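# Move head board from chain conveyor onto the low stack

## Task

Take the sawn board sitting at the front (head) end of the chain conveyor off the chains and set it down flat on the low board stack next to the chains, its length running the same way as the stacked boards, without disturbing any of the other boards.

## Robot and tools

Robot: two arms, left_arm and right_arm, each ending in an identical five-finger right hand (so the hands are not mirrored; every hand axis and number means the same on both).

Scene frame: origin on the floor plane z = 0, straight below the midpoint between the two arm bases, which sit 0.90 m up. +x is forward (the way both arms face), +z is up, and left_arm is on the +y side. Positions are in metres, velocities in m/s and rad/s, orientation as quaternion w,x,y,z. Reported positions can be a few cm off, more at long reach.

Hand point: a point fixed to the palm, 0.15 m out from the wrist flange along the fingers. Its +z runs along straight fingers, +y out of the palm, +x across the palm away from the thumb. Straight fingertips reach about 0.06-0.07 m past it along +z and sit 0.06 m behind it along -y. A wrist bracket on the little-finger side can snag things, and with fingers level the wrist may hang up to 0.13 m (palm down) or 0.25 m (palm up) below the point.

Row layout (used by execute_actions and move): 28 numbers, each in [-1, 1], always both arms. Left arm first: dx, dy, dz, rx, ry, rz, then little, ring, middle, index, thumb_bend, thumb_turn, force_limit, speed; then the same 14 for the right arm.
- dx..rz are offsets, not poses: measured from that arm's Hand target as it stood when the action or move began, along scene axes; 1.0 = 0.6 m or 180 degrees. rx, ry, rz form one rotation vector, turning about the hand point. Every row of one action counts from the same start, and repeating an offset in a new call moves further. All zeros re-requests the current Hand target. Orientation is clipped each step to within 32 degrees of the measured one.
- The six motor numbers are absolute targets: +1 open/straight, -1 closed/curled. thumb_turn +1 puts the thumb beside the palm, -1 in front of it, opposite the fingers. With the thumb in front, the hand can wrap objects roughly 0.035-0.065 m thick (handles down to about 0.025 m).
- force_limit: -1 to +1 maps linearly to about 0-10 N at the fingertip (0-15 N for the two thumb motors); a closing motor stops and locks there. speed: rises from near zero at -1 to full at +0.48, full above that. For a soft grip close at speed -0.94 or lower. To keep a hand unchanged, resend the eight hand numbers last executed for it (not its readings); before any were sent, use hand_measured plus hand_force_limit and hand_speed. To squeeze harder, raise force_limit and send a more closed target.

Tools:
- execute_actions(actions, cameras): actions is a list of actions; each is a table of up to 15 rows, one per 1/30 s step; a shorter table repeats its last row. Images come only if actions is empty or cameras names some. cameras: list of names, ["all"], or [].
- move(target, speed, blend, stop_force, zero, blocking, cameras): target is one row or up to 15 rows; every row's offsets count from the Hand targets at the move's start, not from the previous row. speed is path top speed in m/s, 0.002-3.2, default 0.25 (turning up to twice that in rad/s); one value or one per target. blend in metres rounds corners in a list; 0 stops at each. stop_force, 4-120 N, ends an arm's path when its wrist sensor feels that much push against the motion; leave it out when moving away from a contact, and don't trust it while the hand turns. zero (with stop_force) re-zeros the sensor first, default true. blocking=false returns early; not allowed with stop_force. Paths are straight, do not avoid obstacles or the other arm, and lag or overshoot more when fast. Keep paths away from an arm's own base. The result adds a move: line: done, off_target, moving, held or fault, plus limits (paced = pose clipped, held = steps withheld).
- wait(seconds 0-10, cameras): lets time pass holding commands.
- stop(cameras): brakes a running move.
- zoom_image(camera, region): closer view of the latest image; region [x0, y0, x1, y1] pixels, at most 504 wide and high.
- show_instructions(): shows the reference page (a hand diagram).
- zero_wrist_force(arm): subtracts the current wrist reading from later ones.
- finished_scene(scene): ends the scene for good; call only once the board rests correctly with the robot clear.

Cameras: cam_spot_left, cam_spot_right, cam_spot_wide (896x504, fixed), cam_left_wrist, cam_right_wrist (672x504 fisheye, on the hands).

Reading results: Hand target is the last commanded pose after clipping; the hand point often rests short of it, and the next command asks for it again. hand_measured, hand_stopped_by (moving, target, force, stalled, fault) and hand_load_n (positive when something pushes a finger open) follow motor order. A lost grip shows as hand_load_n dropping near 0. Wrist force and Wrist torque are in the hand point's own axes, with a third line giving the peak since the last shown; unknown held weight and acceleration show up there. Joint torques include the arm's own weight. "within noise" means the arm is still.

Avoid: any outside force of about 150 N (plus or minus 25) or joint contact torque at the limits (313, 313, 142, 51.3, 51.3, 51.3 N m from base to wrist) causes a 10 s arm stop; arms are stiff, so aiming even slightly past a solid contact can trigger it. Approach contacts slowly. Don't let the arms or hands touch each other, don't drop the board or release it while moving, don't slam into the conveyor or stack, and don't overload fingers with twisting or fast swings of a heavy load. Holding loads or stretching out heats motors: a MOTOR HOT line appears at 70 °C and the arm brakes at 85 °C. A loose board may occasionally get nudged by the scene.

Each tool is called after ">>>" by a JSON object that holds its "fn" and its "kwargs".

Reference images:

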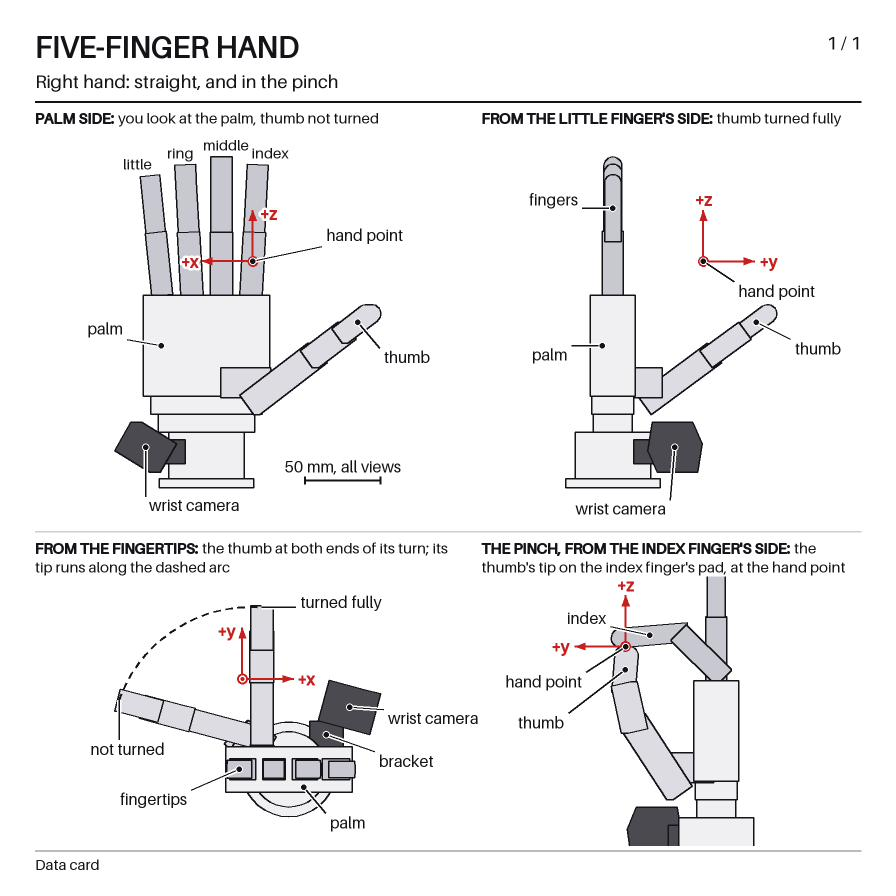

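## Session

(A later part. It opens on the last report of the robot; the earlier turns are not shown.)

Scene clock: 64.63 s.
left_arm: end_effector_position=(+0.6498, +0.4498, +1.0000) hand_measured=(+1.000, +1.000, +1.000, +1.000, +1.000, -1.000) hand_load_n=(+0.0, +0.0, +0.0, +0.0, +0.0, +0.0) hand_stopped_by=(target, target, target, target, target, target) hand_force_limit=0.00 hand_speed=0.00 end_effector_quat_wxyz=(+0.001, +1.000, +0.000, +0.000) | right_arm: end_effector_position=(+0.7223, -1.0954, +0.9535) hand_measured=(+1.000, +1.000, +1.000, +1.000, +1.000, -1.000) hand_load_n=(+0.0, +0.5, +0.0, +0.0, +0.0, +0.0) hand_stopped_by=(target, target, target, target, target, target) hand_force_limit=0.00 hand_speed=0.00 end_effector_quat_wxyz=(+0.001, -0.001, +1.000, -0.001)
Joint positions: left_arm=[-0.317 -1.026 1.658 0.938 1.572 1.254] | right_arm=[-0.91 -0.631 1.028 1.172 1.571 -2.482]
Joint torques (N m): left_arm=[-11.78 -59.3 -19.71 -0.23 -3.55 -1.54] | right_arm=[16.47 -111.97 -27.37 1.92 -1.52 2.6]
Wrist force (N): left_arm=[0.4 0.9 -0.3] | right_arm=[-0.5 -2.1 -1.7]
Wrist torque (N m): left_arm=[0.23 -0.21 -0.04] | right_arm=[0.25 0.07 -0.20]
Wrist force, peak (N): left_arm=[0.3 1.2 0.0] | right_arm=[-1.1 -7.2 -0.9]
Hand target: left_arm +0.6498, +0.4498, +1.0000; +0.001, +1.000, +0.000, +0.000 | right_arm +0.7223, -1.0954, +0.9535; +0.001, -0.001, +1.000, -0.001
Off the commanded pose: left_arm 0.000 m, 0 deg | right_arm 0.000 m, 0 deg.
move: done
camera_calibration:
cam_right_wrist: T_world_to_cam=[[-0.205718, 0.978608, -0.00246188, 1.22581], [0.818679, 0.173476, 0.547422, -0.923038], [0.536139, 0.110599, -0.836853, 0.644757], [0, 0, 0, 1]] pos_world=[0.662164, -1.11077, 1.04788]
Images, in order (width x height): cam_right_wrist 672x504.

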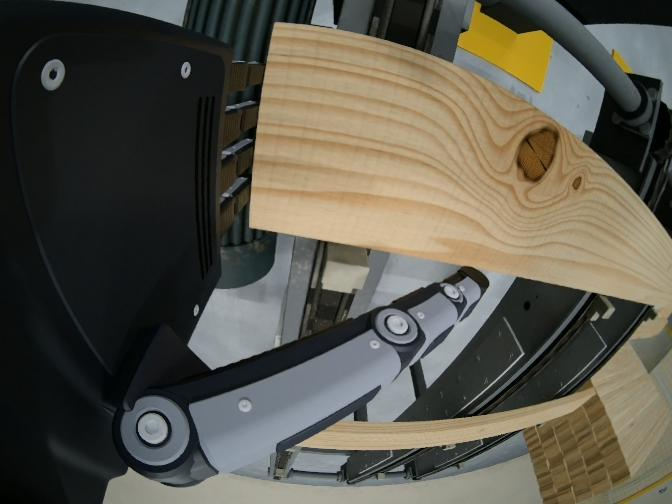

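>>> {"fn": "move", "kwargs": {"target": [[0.0,0,0,0,0,0,1,1,1,1,1,-1,0,0.0,0,0.5,0,0,0,0,1,1,1,1,1,-1,0,0.0]], "speed": 0.12, "stop_force": 25, "cameras": ["all"]}}

>>> {"fn": "zoom_image", "kwargs": {"camera": "cam_spot_wide", "region": [380, 160, 640, 290]}}

>>> {"fn": "zoom_image", "kwargs": {"camera": "cam_spot_left", "region": [380, 200, 560, 340]}}

Scene clock: 68.93 s.
left_arm: end_effector_position=(+0.6498, +0.4498, +1.0000) hand_measured=(+1.000, +1.000, +1.000, +1.000, +1.000, -1.000) hand_load_n=(+0.0, +0.0, +0.0, +0.0, +0.0, +0.0) hand_stopped_by=(target, target, target, target, target, target) hand_force_limit=0.00 hand_speed=0.00 end_effector_quat_wxyz=(+0.001, +1.000, +0.000, +0.000) | right_arm: end_effector_position=(+0.7223, -0.7954, +0.9535) hand_measured=(+1.000, +1.000, +1.000, +1.000, +1.000, -1.000) hand_load_n=(+0.0, +0.5, +0.5, +0.0, +0.0, +0.0) hand_stopped_by=(target, target, target, target, target, target) hand_force_limit=0.00 hand_speed=0.00 end_effector_quat_wxyz=(+0.001, -0.001, +1.000, -0.001)
Joint positions: left_arm=[-0.317 -1.026 1.658 0.938 1.572 1.254] | right_arm=[-0.648 -0.881 1.501 0.948 1.571 -2.221]
Joint torques (N m): left_arm=[-9.83 -58.48 -19.44 -0.18 -3.47 -1.28] | right_arm=[14.05 -92.16 -22.25 1.7 1.45 2.4]
Wrist force (N): left_arm=[0.1 0.8 0.0] | right_arm=[-0.6 -1.5 -1.2]
Wrist torque (N m): left_arm=[0.20 -0.17 -0.06] | right_arm=[0.29 0.06 -0.17]
Wrist force, peak (N): left_arm=[0.6 1.1 0.0] | right_arm=[-0.3 -3.8 -2.2]
Hand target: left_arm +0.6498, +0.4498, +1.0000; +0.001, +1.000, +0.000, +0.000 | right_arm +0.7223, -0.7954, +0.9535; +0.001, -0.001, +1.000, -0.001
Off the commanded pose: left_arm 0.000 m, 0 deg | right_arm 0.000 m, 0 deg.
move: done
camera_calibration:
cam_left_wrist: T_world_to_cam=[[0.266576, -0.96381, -0.00289606, 0.260063], [-0.849264, -0.236313, 0.472131, 0.191984], [-0.455728, -0.123399, -0.881524, 1.35331], [0, 0, 0, 1]] pos_world=[0.71046, 0.463017, 1.10309]
cam_right_wrist: T_world_to_cam=[[-0.205771, 0.978597, -0.00238043, 0.932169], [0.81867, 0.173475, 0.547436, -0.975091], [0.536133, 0.110698, -0.836844, 0.611652], [0, 0, 0, 1]] pos_world=[0.662164, -0.810773, 1.04788]

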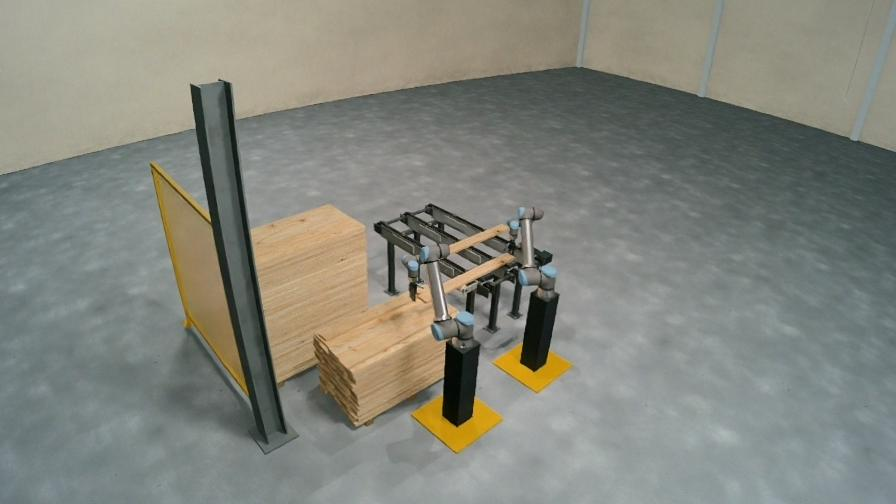

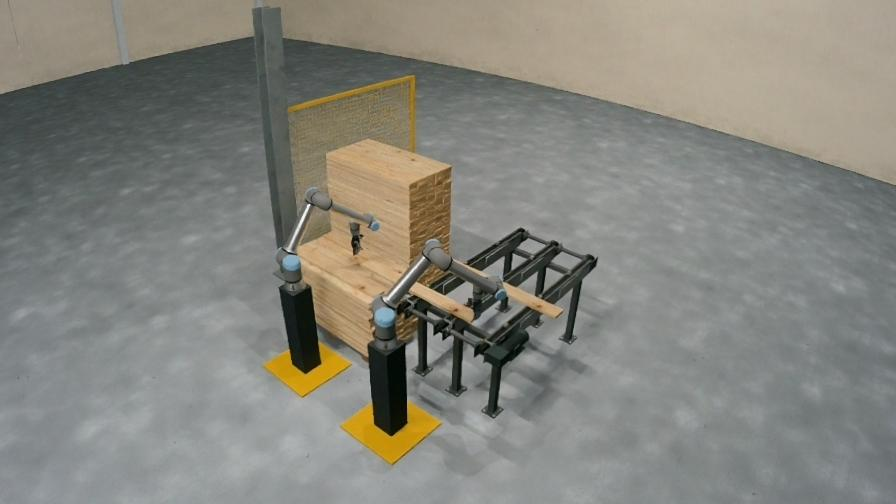

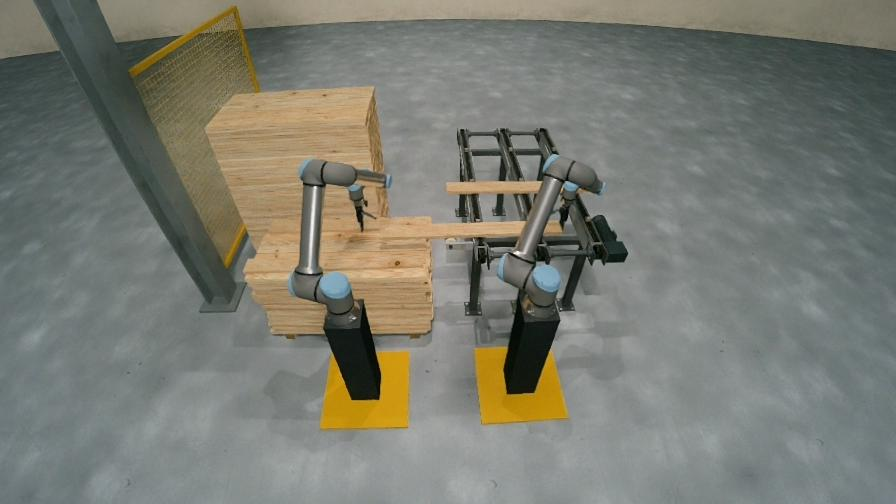

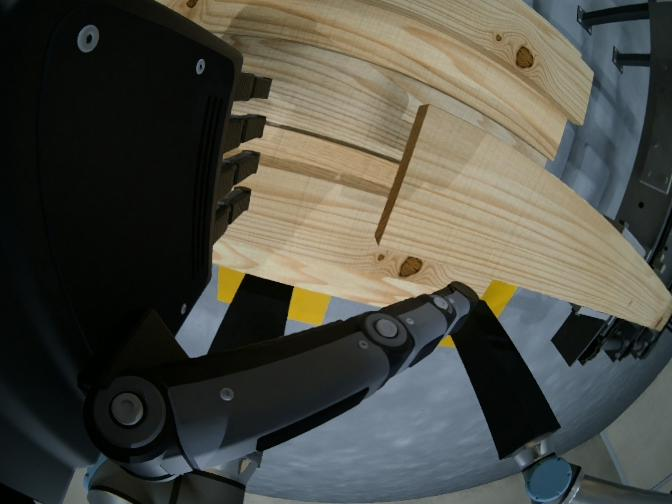

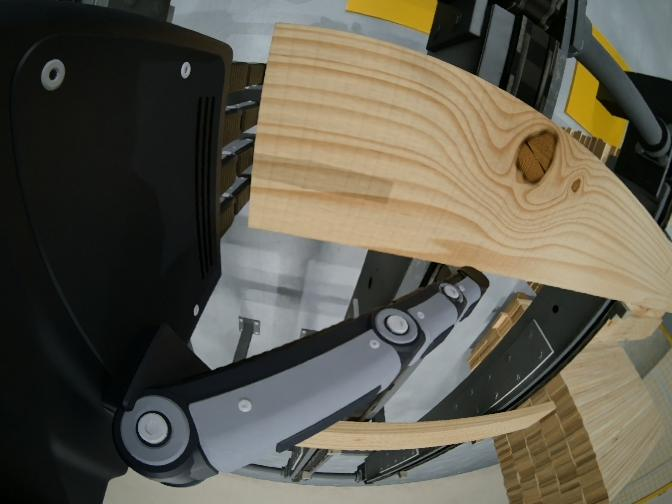

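Scaled by 1.938 from the camera's 896x504 image, which has a finer 1280x720 frame.

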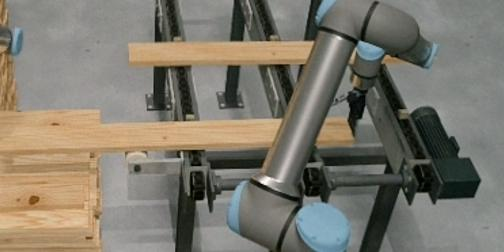

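Scaled by 2.800 from the camera's 896x504 image, which has a finer 1280x720 frame.

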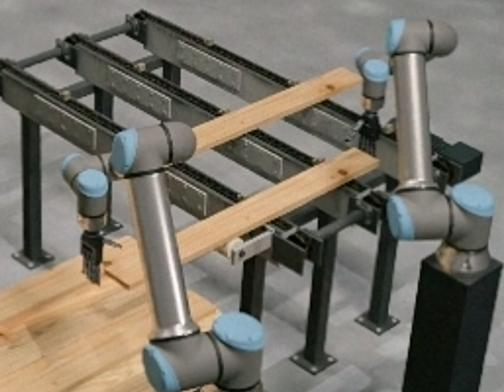

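>>> {"fn": "move", "kwargs": {"target": [[0.002,-0.09,-0.085,0,0,0,1,1,1,1,1,-1,-0.4,0.0,0,-0.033,0,0,0,0,1,1,1,1,1,-1,-0.4,0.0],[0.002,-0.14,-0.1933,0,0,0,1,1,1,1,1,-1,-0.4,0.0,0,-0.033,-0.116,0,0,0,1,1,1,1,1,-1,-0.4,0.0]], "speed": 0.08, "stop_force": 8, "blend": [0.01,0], "cameras": ["all"]}}

>>> {"fn": "zoom_image", "kwargs": {"camera": "cam_spot_left", "region": [380, 220, 540, 340]}}

>>> {"fn": "zoom_image", "kwargs": {"camera": "cam_spot_right", "region": [400, 250, 540, 350]}}

Scene clock: 73.73 s.
left_arm: end_effector_position=(+0.6510, +0.3658, +0.8840) hand_measured=(+1.000, +1.000, +1.000, +1.000, +1.000, -1.000) hand_load_n=(+0.0, +0.0, +0.0, +0.0, +0.0, +0.0) hand_stopped_by=(target, target, target, target, target, target) hand_force_limit=-0.40 hand_speed=0.00 end_effector_quat_wxyz=(+0.001, +1.000, +0.000, +0.000) | right_arm: end_effector_position=(+0.7223, -0.8152, +0.8839) hand_measured=(+1.000, +1.000, +1.000, +1.000, +1.000, -1.000) hand_load_n=(+0.0, +0.0, +0.0, +0.0, +0.0, +0.0) hand_stopped_by=(target, target, target, target, target, target) hand_force_limit=-0.40 hand_speed=0.00 end_effector_quat_wxyz=(+0.001, -0.001, +1.000, -0.001)
Joint positions: left_arm=[-0.434 -0.888 1.674 0.783 1.572 1.137] | right_arm=[-0.67 -0.8 1.501 0.867 1.571 -2.242]
Joint torques (N m): left_arm=[-10.79 -63.88 -36.67 -0.37 -3.52 -1.93] | right_arm=[3.94 -73.46 -22.03 1.16 -1.22 2.15]
Wrist force (N): left_arm=[0.1 0.4 -0.5] | right_arm=[-0.3 1.4 -0.2]
Wrist torque (N m): left_arm=[0.20 -0.17 -0.05] | right_arm=[0.05 -0.05 0.16]
Wrist force, peak (N): left_arm=[0.7 1.0 0.1] | right_arm=[-0.5 -2.3 -1.6]
Hand target: left_arm +0.6510, +0.3658, +0.8840; +0.001, +1.000, +0.000, +0.000 | right_arm +0.7223, -0.8152, +0.8839; +0.001, -0.001, +1.000, -0.001
Off the commanded pose: left_arm 0.000 m, 0 deg | right_arm 0.000 m, 0 deg.
move: done
camera_calibration:
cam_left_wrist: T_world_to_cam=[[0.266576, -0.96381, -0.00289606, 0.178447], [-0.849264, -0.236313, 0.472131, 0.22792], [-0.455728, -0.123399, -0.881524, 1.24123], [0, 0, 0, 1]] pos_world=[0.71166, 0.379017, 0.987086]
cam_right_wrist: T_world_to_cam=[[-0.205771, 0.978597, -0.00238043, 0.951379], [0.81867, 0.173475, 0.547436, -0.933554], [0.536133, 0.110698, -0.836844, 0.555599], [0, 0, 0, 1]] pos_world=[0.662164, -0.830573, 0.978276]

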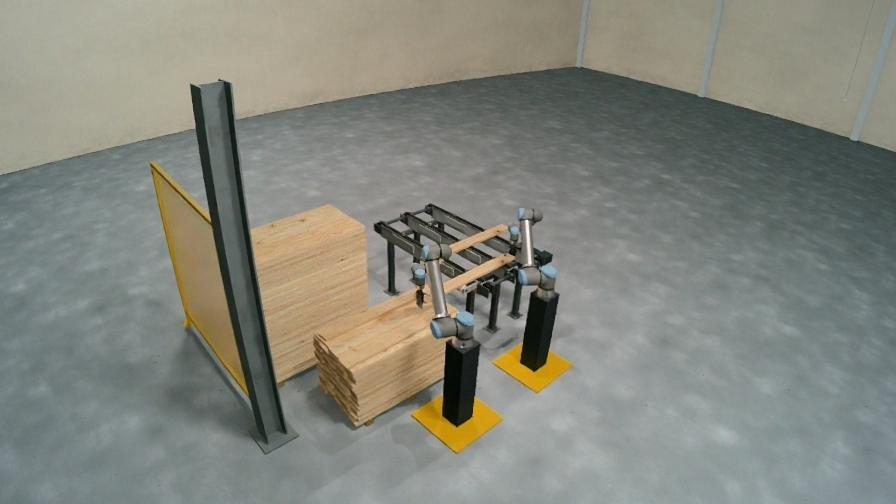

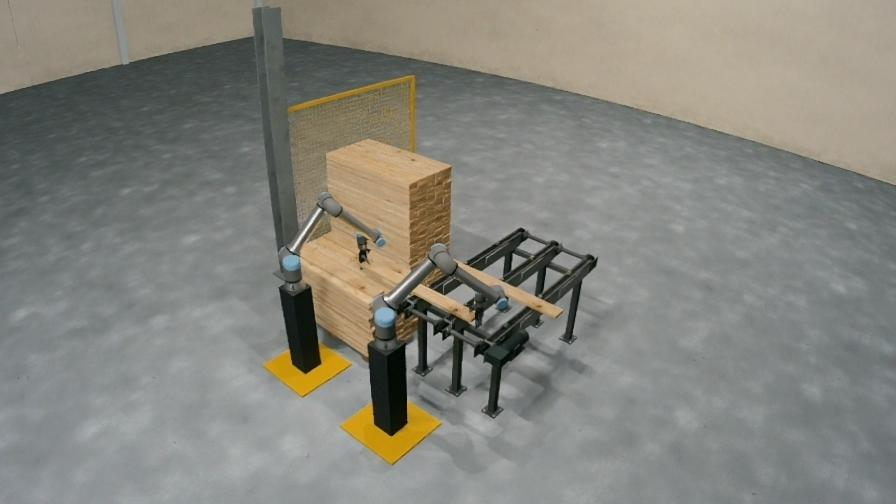

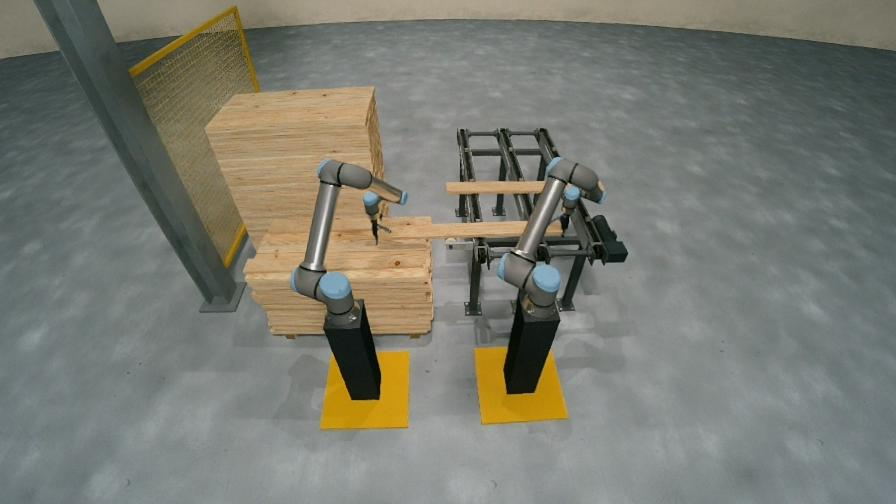

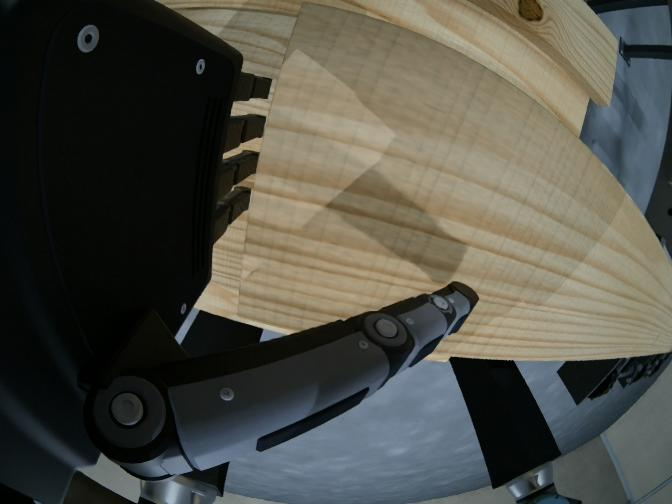

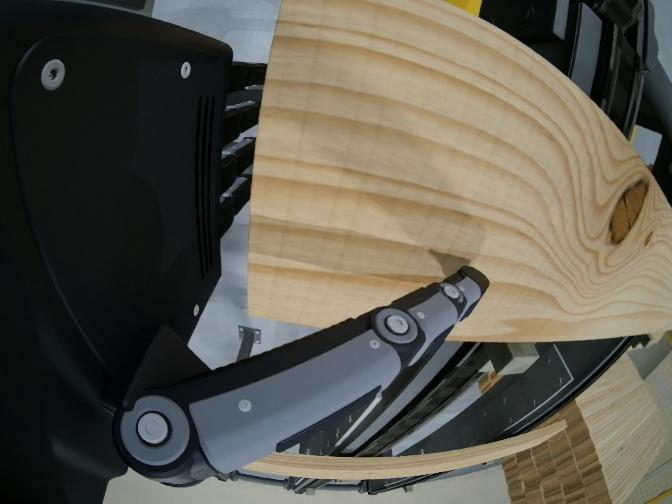

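Scaled by 3.150 from the camera's 896x504 image, which has a finer 1280x720 frame.

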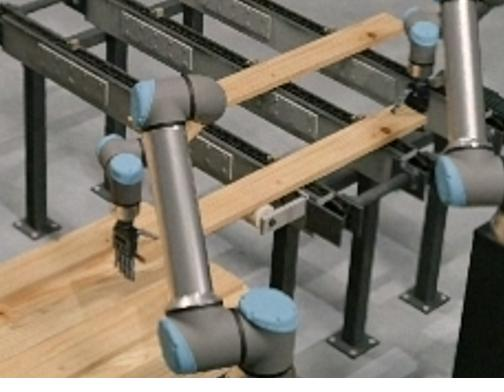

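Scaled by 3.600 from the camera's 896x504 image, which has a finer 1280x720 frame.

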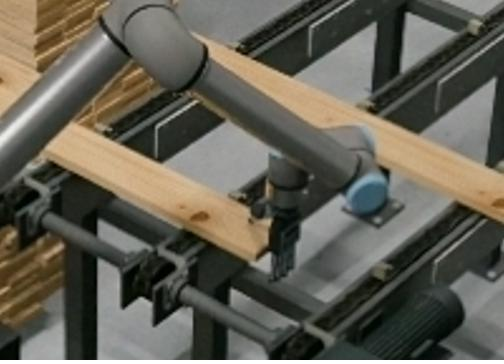

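>>> {"fn": "move", "kwargs": {"target": [[0,0,0,0,0,0,0.2,0.2,0.2,0.2,1,-1,-0.6,-0.2,0,0,0,0,0,0,0.2,0.2,0.2,0.2,1,-1,-0.6,-0.2],[0,0,0,0,0,0,-0.3,-0.3,-0.3,-0.3,1,-1,-0.6,-0.8,0,0,0,0,0,0,-0.3,-0.3,-0.3,-0.3,1,-1,-0.6,-0.8]], "cameras": ["cam_left_wrist", "cam_right_wrist"]}}

Scene clock: 77.17 s.
left_arm: end_effector_position=(+0.6510, +0.3658, +0.8840) hand_measured=(-0.094, -0.112, -0.148, -0.130, +1.000, -1.000) hand_load_n=(+0.0, +0.0, +5.0, +1.0, +0.0, +0.0) hand_stopped_by=(force, force, force, force, target, target) hand_force_limit=-0.60 hand_speed=-0.80 end_effector_quat_wxyz=(+0.001, +1.000, +0.000, +0.000) | right_arm: end_effector_position=(+0.7223, -0.8152, +0.8839) hand_measured=(-0.094, -0.112, -0.130, -0.130, +1.000, -1.000) hand_load_n=(+0.0, +1.0, +2.5, +2.5, +0.0, +0.0) hand_stopped_by=(force, force, force, force, target, target) hand_force_limit=-0.60 hand_speed=-0.80 end_effector_quat_wxyz=(+0.001, -0.001, +1.000, -0.001)
Joint positions: left_arm=[-0.434 -0.888 1.674 0.783 1.572 1.137] | right_arm=[-0.67 -0.8 1.501 0.867 1.571 -2.242]
Joint torques (N m): left_arm=[-2.84 -75.35 -24.23 1.76 3.87 -1.41] | right_arm=[4.46 -82.18 -29.23 6.68 -1.29 2]
Wrist force (N): left_arm=[-0.5 -14.4 8.6] | right_arm=[-1.0 -12.4 8.4]
Wrist torque (N m): left_arm=[-0.08 -0.28 -0.35] | right_arm=[-0.12 -0.16 -0.04]
Wrist force, peak (N): left_arm=[-0.5 -15.1 8.5] | right_arm=[-1.4 -13.2 8.8]
Hand target: left_arm +0.6510, +0.3658, +0.8840; +0.001, +1.000, +0.000, +0.000 | right_arm +0.7223, -0.8152, +0.8839; +0.001, -0.001, +1.000, -0.001
Off the commanded pose: left_arm 0.000 m, 0 deg | right_arm 0.000 m, 0 deg.
move: done
camera_calibration:
cam_left_wrist: T_world_to_cam=[[0.266576, -0.96381, -0.00289606, 0.178351], [-0.849264, -0.236313, 0.472131, 0.227896], [-0.455728, -0.123399, -0.881524, 1.24122], [0, 0, 0, 1]] pos_world=[0.71166, 0.378917, 0.987086]
cam_right_wrist: T_world_to_cam=[[-0.205707, 0.97861, -0.002479, 0.951465], [0.818635, 0.173467, 0.54749, -0.933618], [0.536209, 0.110593, -0.836809, 0.55529], [0, 0, 0, 1]] pos_world=[0.662264, -0.830573, 0.978176]
Images, in order (width x height): cam_left_wrist 672x504, cam_right_wrist 672x504.

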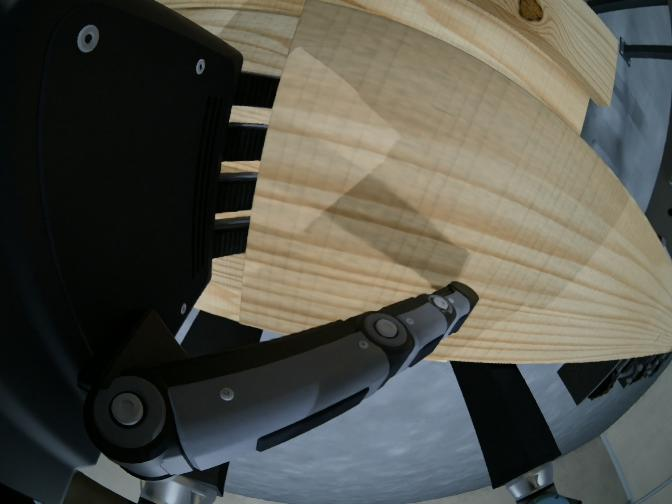

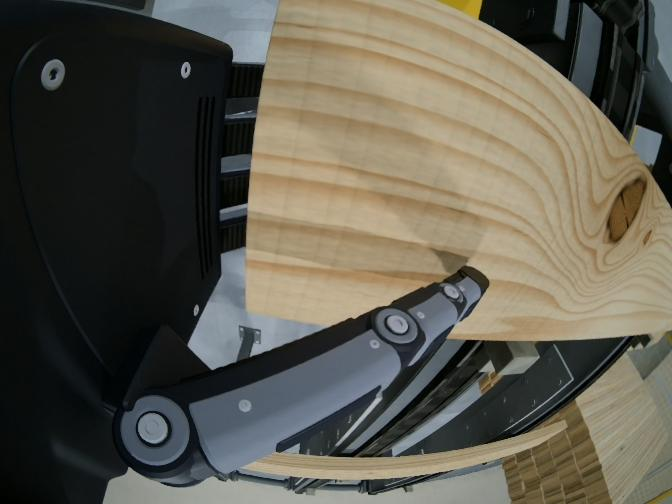

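>>> {"fn": "move", "kwargs": {"target": [[0,0,0,0,0,0,-0.3,-0.3,-0.3,-0.3,0.2,-1,-0.7,-0.8,0,0,0,0,0,0,-0.3,-0.3,-0.3,-0.3,0.2,-1,-0.7,-0.8]]}}

Scene clock: 78.70 s.
left_arm: end_effector_position=(+0.6510, +0.3658, +0.8840) hand_measured=(-0.094, -0.112, -0.148, -0.130, +0.794, -1.000) hand_load_n=(+0.0, +0.0, +5.5, +1.0, +5.0, +0.0) hand_stopped_by=(force, force, force, force, force, target) hand_force_limit=-0.70 hand_speed=-0.80 end_effector_quat_wxyz=(+0.001, +1.000, +0.000, +0.000) | right_arm: end_effector_position=(+0.7223, -0.8152, +0.8839) hand_measured=(-0.094, -0.112, -0.130, -0.130, +0.852, -1.000) hand_load_n=(+0.0, +1.0, +3.0, +3.0, +3.5, +0.0) hand_stopped_by=(force, force, force, force, force, target) hand_force_limit=-0.70 hand_speed=-0.80 end_effector_quat_wxyz=(+0.001, -0.001, +1.000, -0.001)
Joint positions: left_arm=[-0.434 -0.888 1.674 0.783 1.572 1.137] | right_arm=[-0.67 -0.8 1.501 0.867 1.571 -2.242]
Joint torques (N m): left_arm=[0.15 -85.81 -21.1 3.58 5.43 -0.86] | right_arm=[4.86 -101.2 -22.11 9.26 -1.07 1.37]
Wrist force (N): left_arm=[-0.3 -12.8 8.6] | right_arm=[-1.0 -10.4 8.5]
Wrist torque (N m): left_arm=[-0.21 -0.32 -0.32] | right_arm=[-0.24 -0.16 -0.02]
Wrist force, peak (N): left_arm=[-0.6 -14.4 8.6] | right_arm=[-1.3 -13.1 8.5]
Hand target: left_arm +0.6510, +0.3658, +0.8840; +0.001, +1.000, +0.000, +0.000 | right_arm +0.7223, -0.8152, +0.8839; +0.001, -0.001, +1.000, -0.001
Off the commanded pose: left_arm 0.000 m, 0 deg | right_arm 0.000 m, 0 deg.
move: done

>>> {"fn": "move", "kwargs": {"target": [[0,0,0.1667,0,0,0,-0.3,-0.3,-0.3,-0.3,0.2,-1,-0.7,-0.8,0,0,0.1667,0,0,0,-0.3,-0.3,-0.3,-0.3,0.2,-1,-0.7,-0.8]], "speed": 0.1, "cameras": ["all"]}}

>>> {"fn": "zoom_image", "kwargs": {"camera": "cam_spot_right", "region": [360, 220, 540, 350]}}

Scene clock: 80.77 s.
left_arm: end_effector_position=(+0.6510, +0.3658, +0.9838) hand_measured=(-0.094, -0.112, -0.148, -0.130, +0.794, -1.000) hand_load_n=(+0.0, +0.0, +5.5, +1.0, +5.0, +0.0) hand_stopped_by=(force, force, force, force, force, target) hand_force_limit=-0.70 hand_speed=-0.80 end_effector_quat_wxyz=(+0.001, +1.000, +0.000, +0.000) | right_arm: end_effector_position=(+0.7223, -0.8151, +0.9837) hand_measured=(-0.094, -0.112, -0.130, -0.130, +0.852, -1.000) hand_load_n=(+0.0, +0.5, +2.5, +2.5, +4.0, +0.0) hand_stopped_by=(force, force, force, force, force, target) hand_force_limit=-0.70 hand_speed=-0.80 end_effector_quat_wxyz=(+0.001, -0.001, +1.000, -0.001)
Joint positions: left_arm=[-0.434 -0.995 1.64 0.925 1.572 1.137] | right_arm=[-0.67 -0.897 1.467 0.999 1.571 -2.242]
Joint torques (N m): left_arm=[-2.01 -84.94 -44.47 7.76 4.5 0.24] | right_arm=[11.04 -98.38 -37.46 9.26 -3.15 0.22]
Wrist force (N): left_arm=[-0.5 -8.4 8.6] | right_arm=[-1.3 -6.8 8.7]
Wrist torque (N m): left_arm=[-0.14 -0.28 -0.21] | right_arm=[-0.31 -0.11 0.00]
Wrist force, peak (N): left_arm=[-0.5 -13.0 9.4] | right_arm=[-0.9 -11.3 9.6]
Hand target: left_arm +0.6510, +0.3658, +0.9840; +0.001, +1.000, +0.000, +0.000 | right_arm +0.7223, -0.8152, +0.9839; +0.001, -0.001, +1.000, -0.001
Off the commanded pose: left_arm 0.000 m, 0 deg | right_arm 0.000 m, 0 deg.
move: done
camera_calibration:
cam_left_wrist: T_world_to_cam=[[0.266576, -0.96381, -0.00289599, 0.178737], [-0.849264, -0.236313, 0.472131, 0.180754], [-0.455728, -0.123399, -0.881524, 1.3293], [0, 0, 0, 1]] pos_world=[0.71166, 0.379017, 1.08699]
cam_right_wrist: T_world_to_cam=[[-0.205761, 0.978599, -0.00239756, 0.951553], [0.818626, 0.173466, 0.547504, -0.98834], [0.536203, 0.110692, -0.836799, 0.638952], [0, 0, 0, 1]] pos_world=[0.662264, -0.830473, 1.07808]

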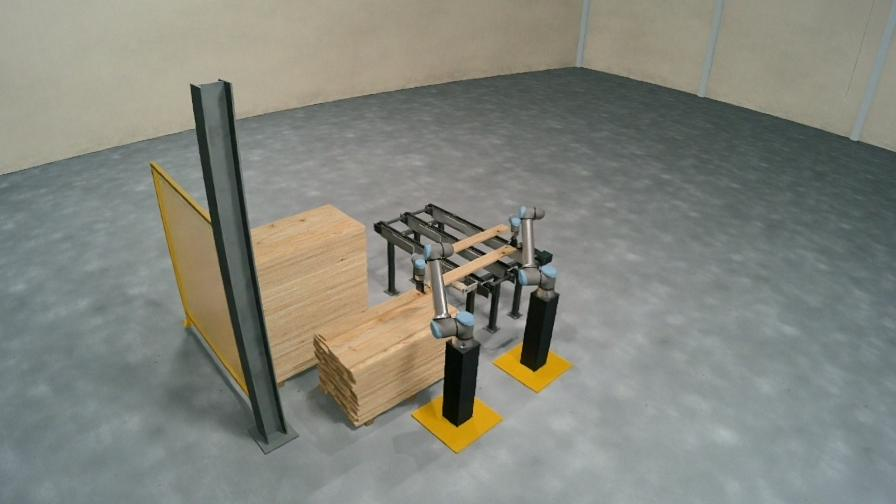

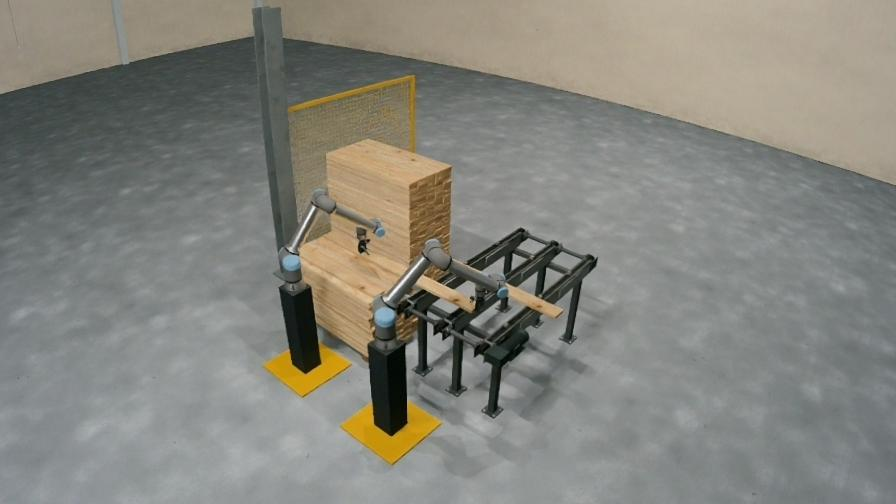

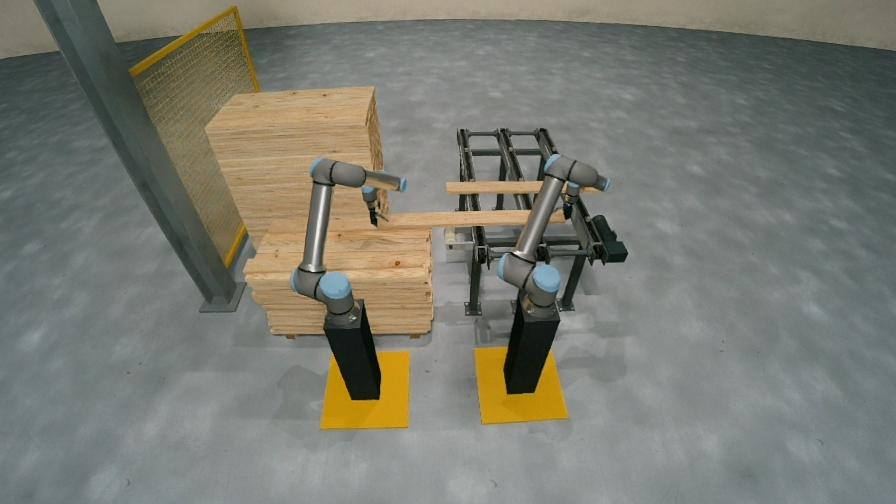

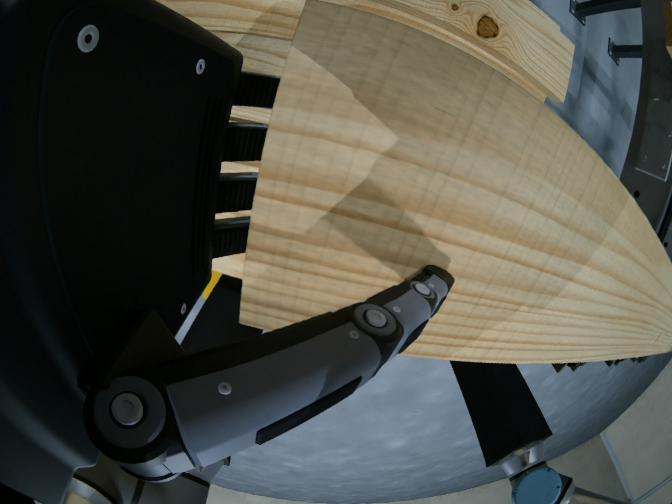

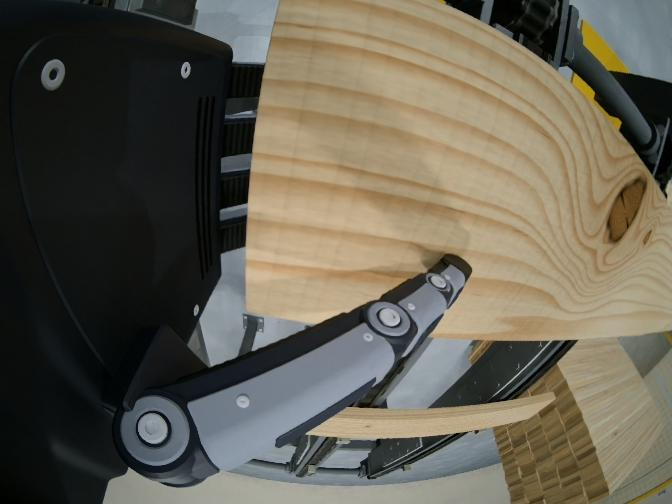

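Scaled by 2.800 from the camera's 896x504 image, which has a finer 1280x720 frame.

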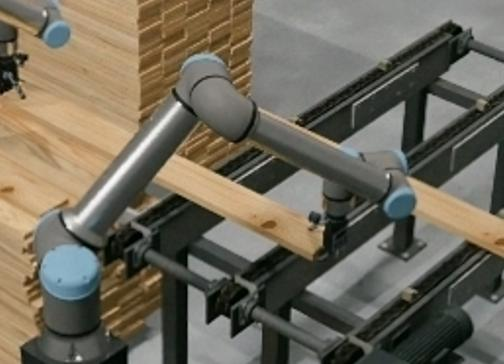

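>>> {"fn": "move", "kwargs": {"target": [[0,0.95,0,0,0,0,-0.3,-0.3,-0.3,-0.3,0.2,-1,-0.7,-0.8,0,0.95,0,0,0,0,-0.3,-0.3,-0.3,-0.3,0.2,-1,-0.7,-0.8]], "speed": 0.16, "cameras": ["all"]}}

>>> {"fn": "zoom_image", "kwargs": {"camera": "cam_spot_left", "region": [300, 270, 460, 400]}}

>>> {"fn": "zoom_image", "kwargs": {"camera": "cam_spot_wide", "region": [230, 190, 450, 320]}}

Scene clock: 86.73 s.
left_arm: end_effector_position=(+0.6510, +0.9357, +0.9840) hand_measured=(-0.094, -0.112, -0.148, -0.130, +0.794, -1.000) hand_load_n=(+0.0, +0.0, +4.0, +1.5, +5.5, +1.0) hand_stopped_by=(force, force, force, force, force, target) hand_force_limit=-0.70 hand_speed=-0.80 end_effector_quat_wxyz=(+0.001, +1.000, +0.000, +0.000) | right_arm: end_effector_position=(+0.7223, -0.2453, +0.9839) hand_measured=(-0.094, -0.112, -0.130, -0.130, +0.850, -1.000) hand_load_n=(+0.5, +0.5, +1.5, +1.5, +0.5, +0.0) hand_stopped_by=(force, force, force, force, force, target) hand_force_limit=-0.70 hand_speed=-0.80 end_effector_quat_wxyz=(+0.001, -0.001, +1.000, -0.001)
Joint positions: left_arm=[0.364 -0.823 1.332 1.061 1.572 1.935] | right_arm=[0.101 -0.94 1.543 0.966 1.572 -1.472]
Joint torques (N m): left_arm=[7.76 -79.67 -45.88 8.67 3.84 1.32] | right_arm=[16.1 -72.77 -40.77 7.08 1.55 2.43]
Wrist force (N): left_arm=[0.3 -2.2 8.1] | right_arm=[-1.0 -1.1 8.7]
Wrist torque (N m): left_arm=[-0.25 -0.28 -0.22] | right_arm=[-0.31 -0.05 -0.10]
Wrist force, peak (N): left_arm=[-0.3 -11.9 8.4] | right_arm=[-0.6 -9.9 9.0]
Hand target: left_arm +0.6510, +0.9358, +0.9840; +0.001, +1.000, +0.000, +0.000 | right_arm +0.7223, -0.2452, +0.9839; +0.001, -0.001, +1.000, -0.001
Off the commanded pose: left_arm 0.000 m, 0 deg | right_arm 0.000 m, 0 deg.
move: done
camera_calibration:
cam_left_wrist: T_world_to_cam=[[0.266576, -0.96381, -0.00289606, 0.727943], [-0.849264, -0.236313, 0.472131, 0.315226], [-0.455728, -0.123399, -0.881524, 1.39974], [0, 0, 0, 1]] pos_world=[0.71156, 0.948817, 1.08719]
cam_right_wrist: T_world_to_cam=[[-0.205761, 0.978599, -0.00239756, 0.393927], [0.818626, 0.173466, 0.547504, -1.08721], [0.536203, 0.110692, -0.836799, 0.5761], [0, 0, 0, 1]] pos_world=[0.662164, -0.260673, 1.07828]

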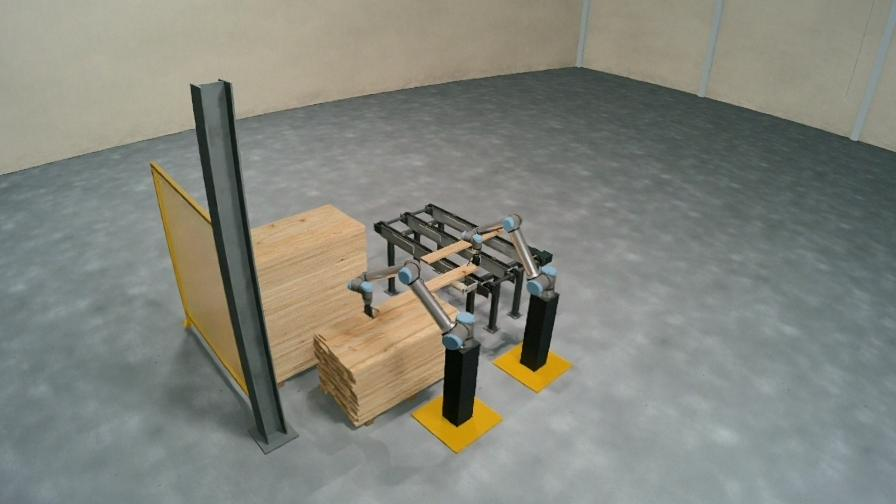

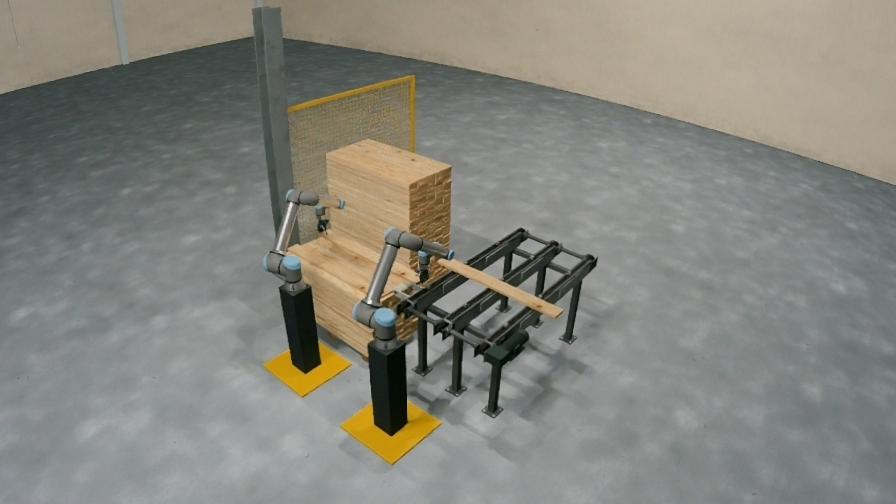

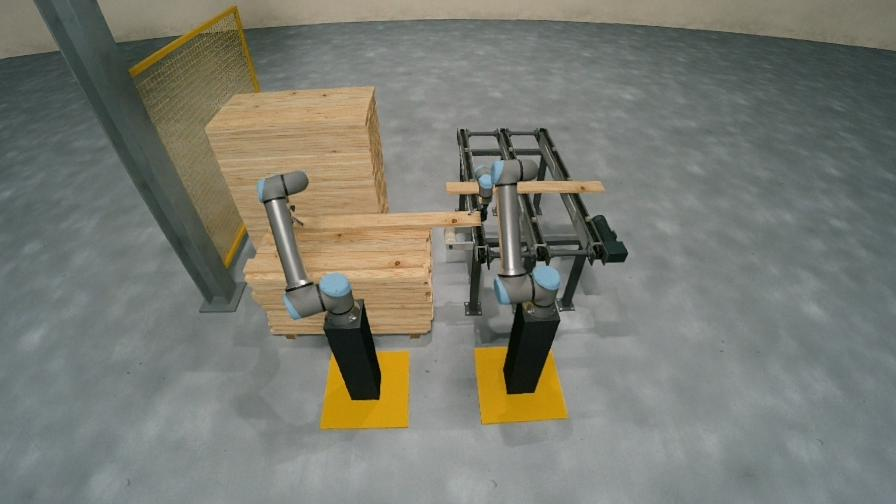

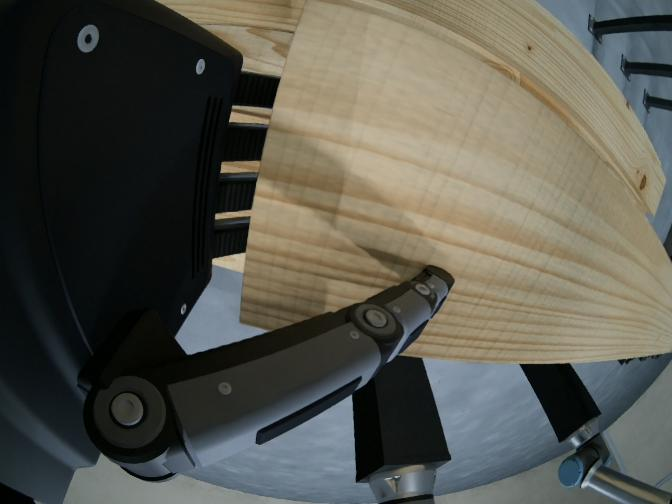

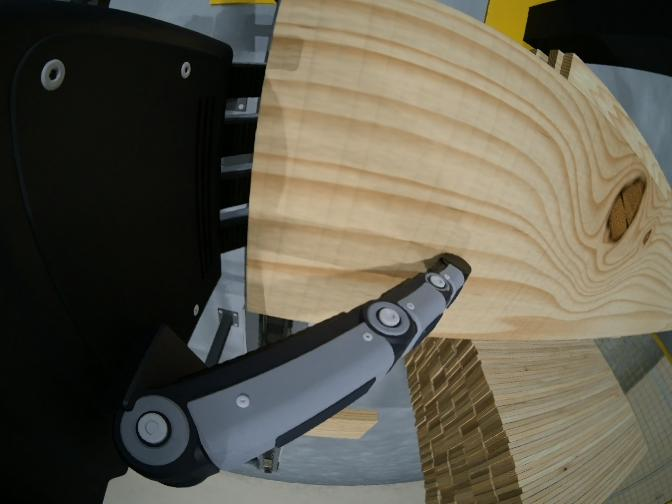

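Scaled by 3.150 from the camera's 896x504 image, which has a finer 1280x720 frame.

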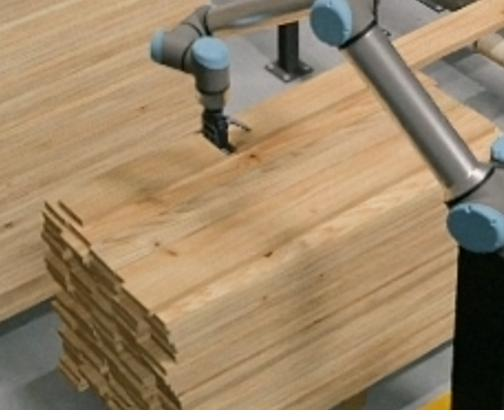

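Scaled by 2.291 from the camera's 896x504 image, which has a finer 1280x720 frame.

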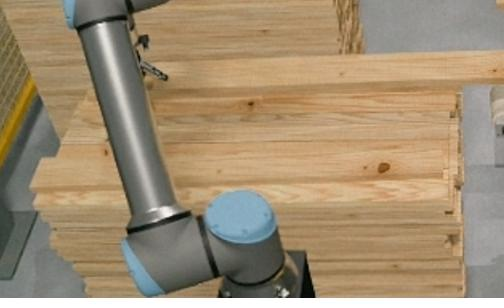

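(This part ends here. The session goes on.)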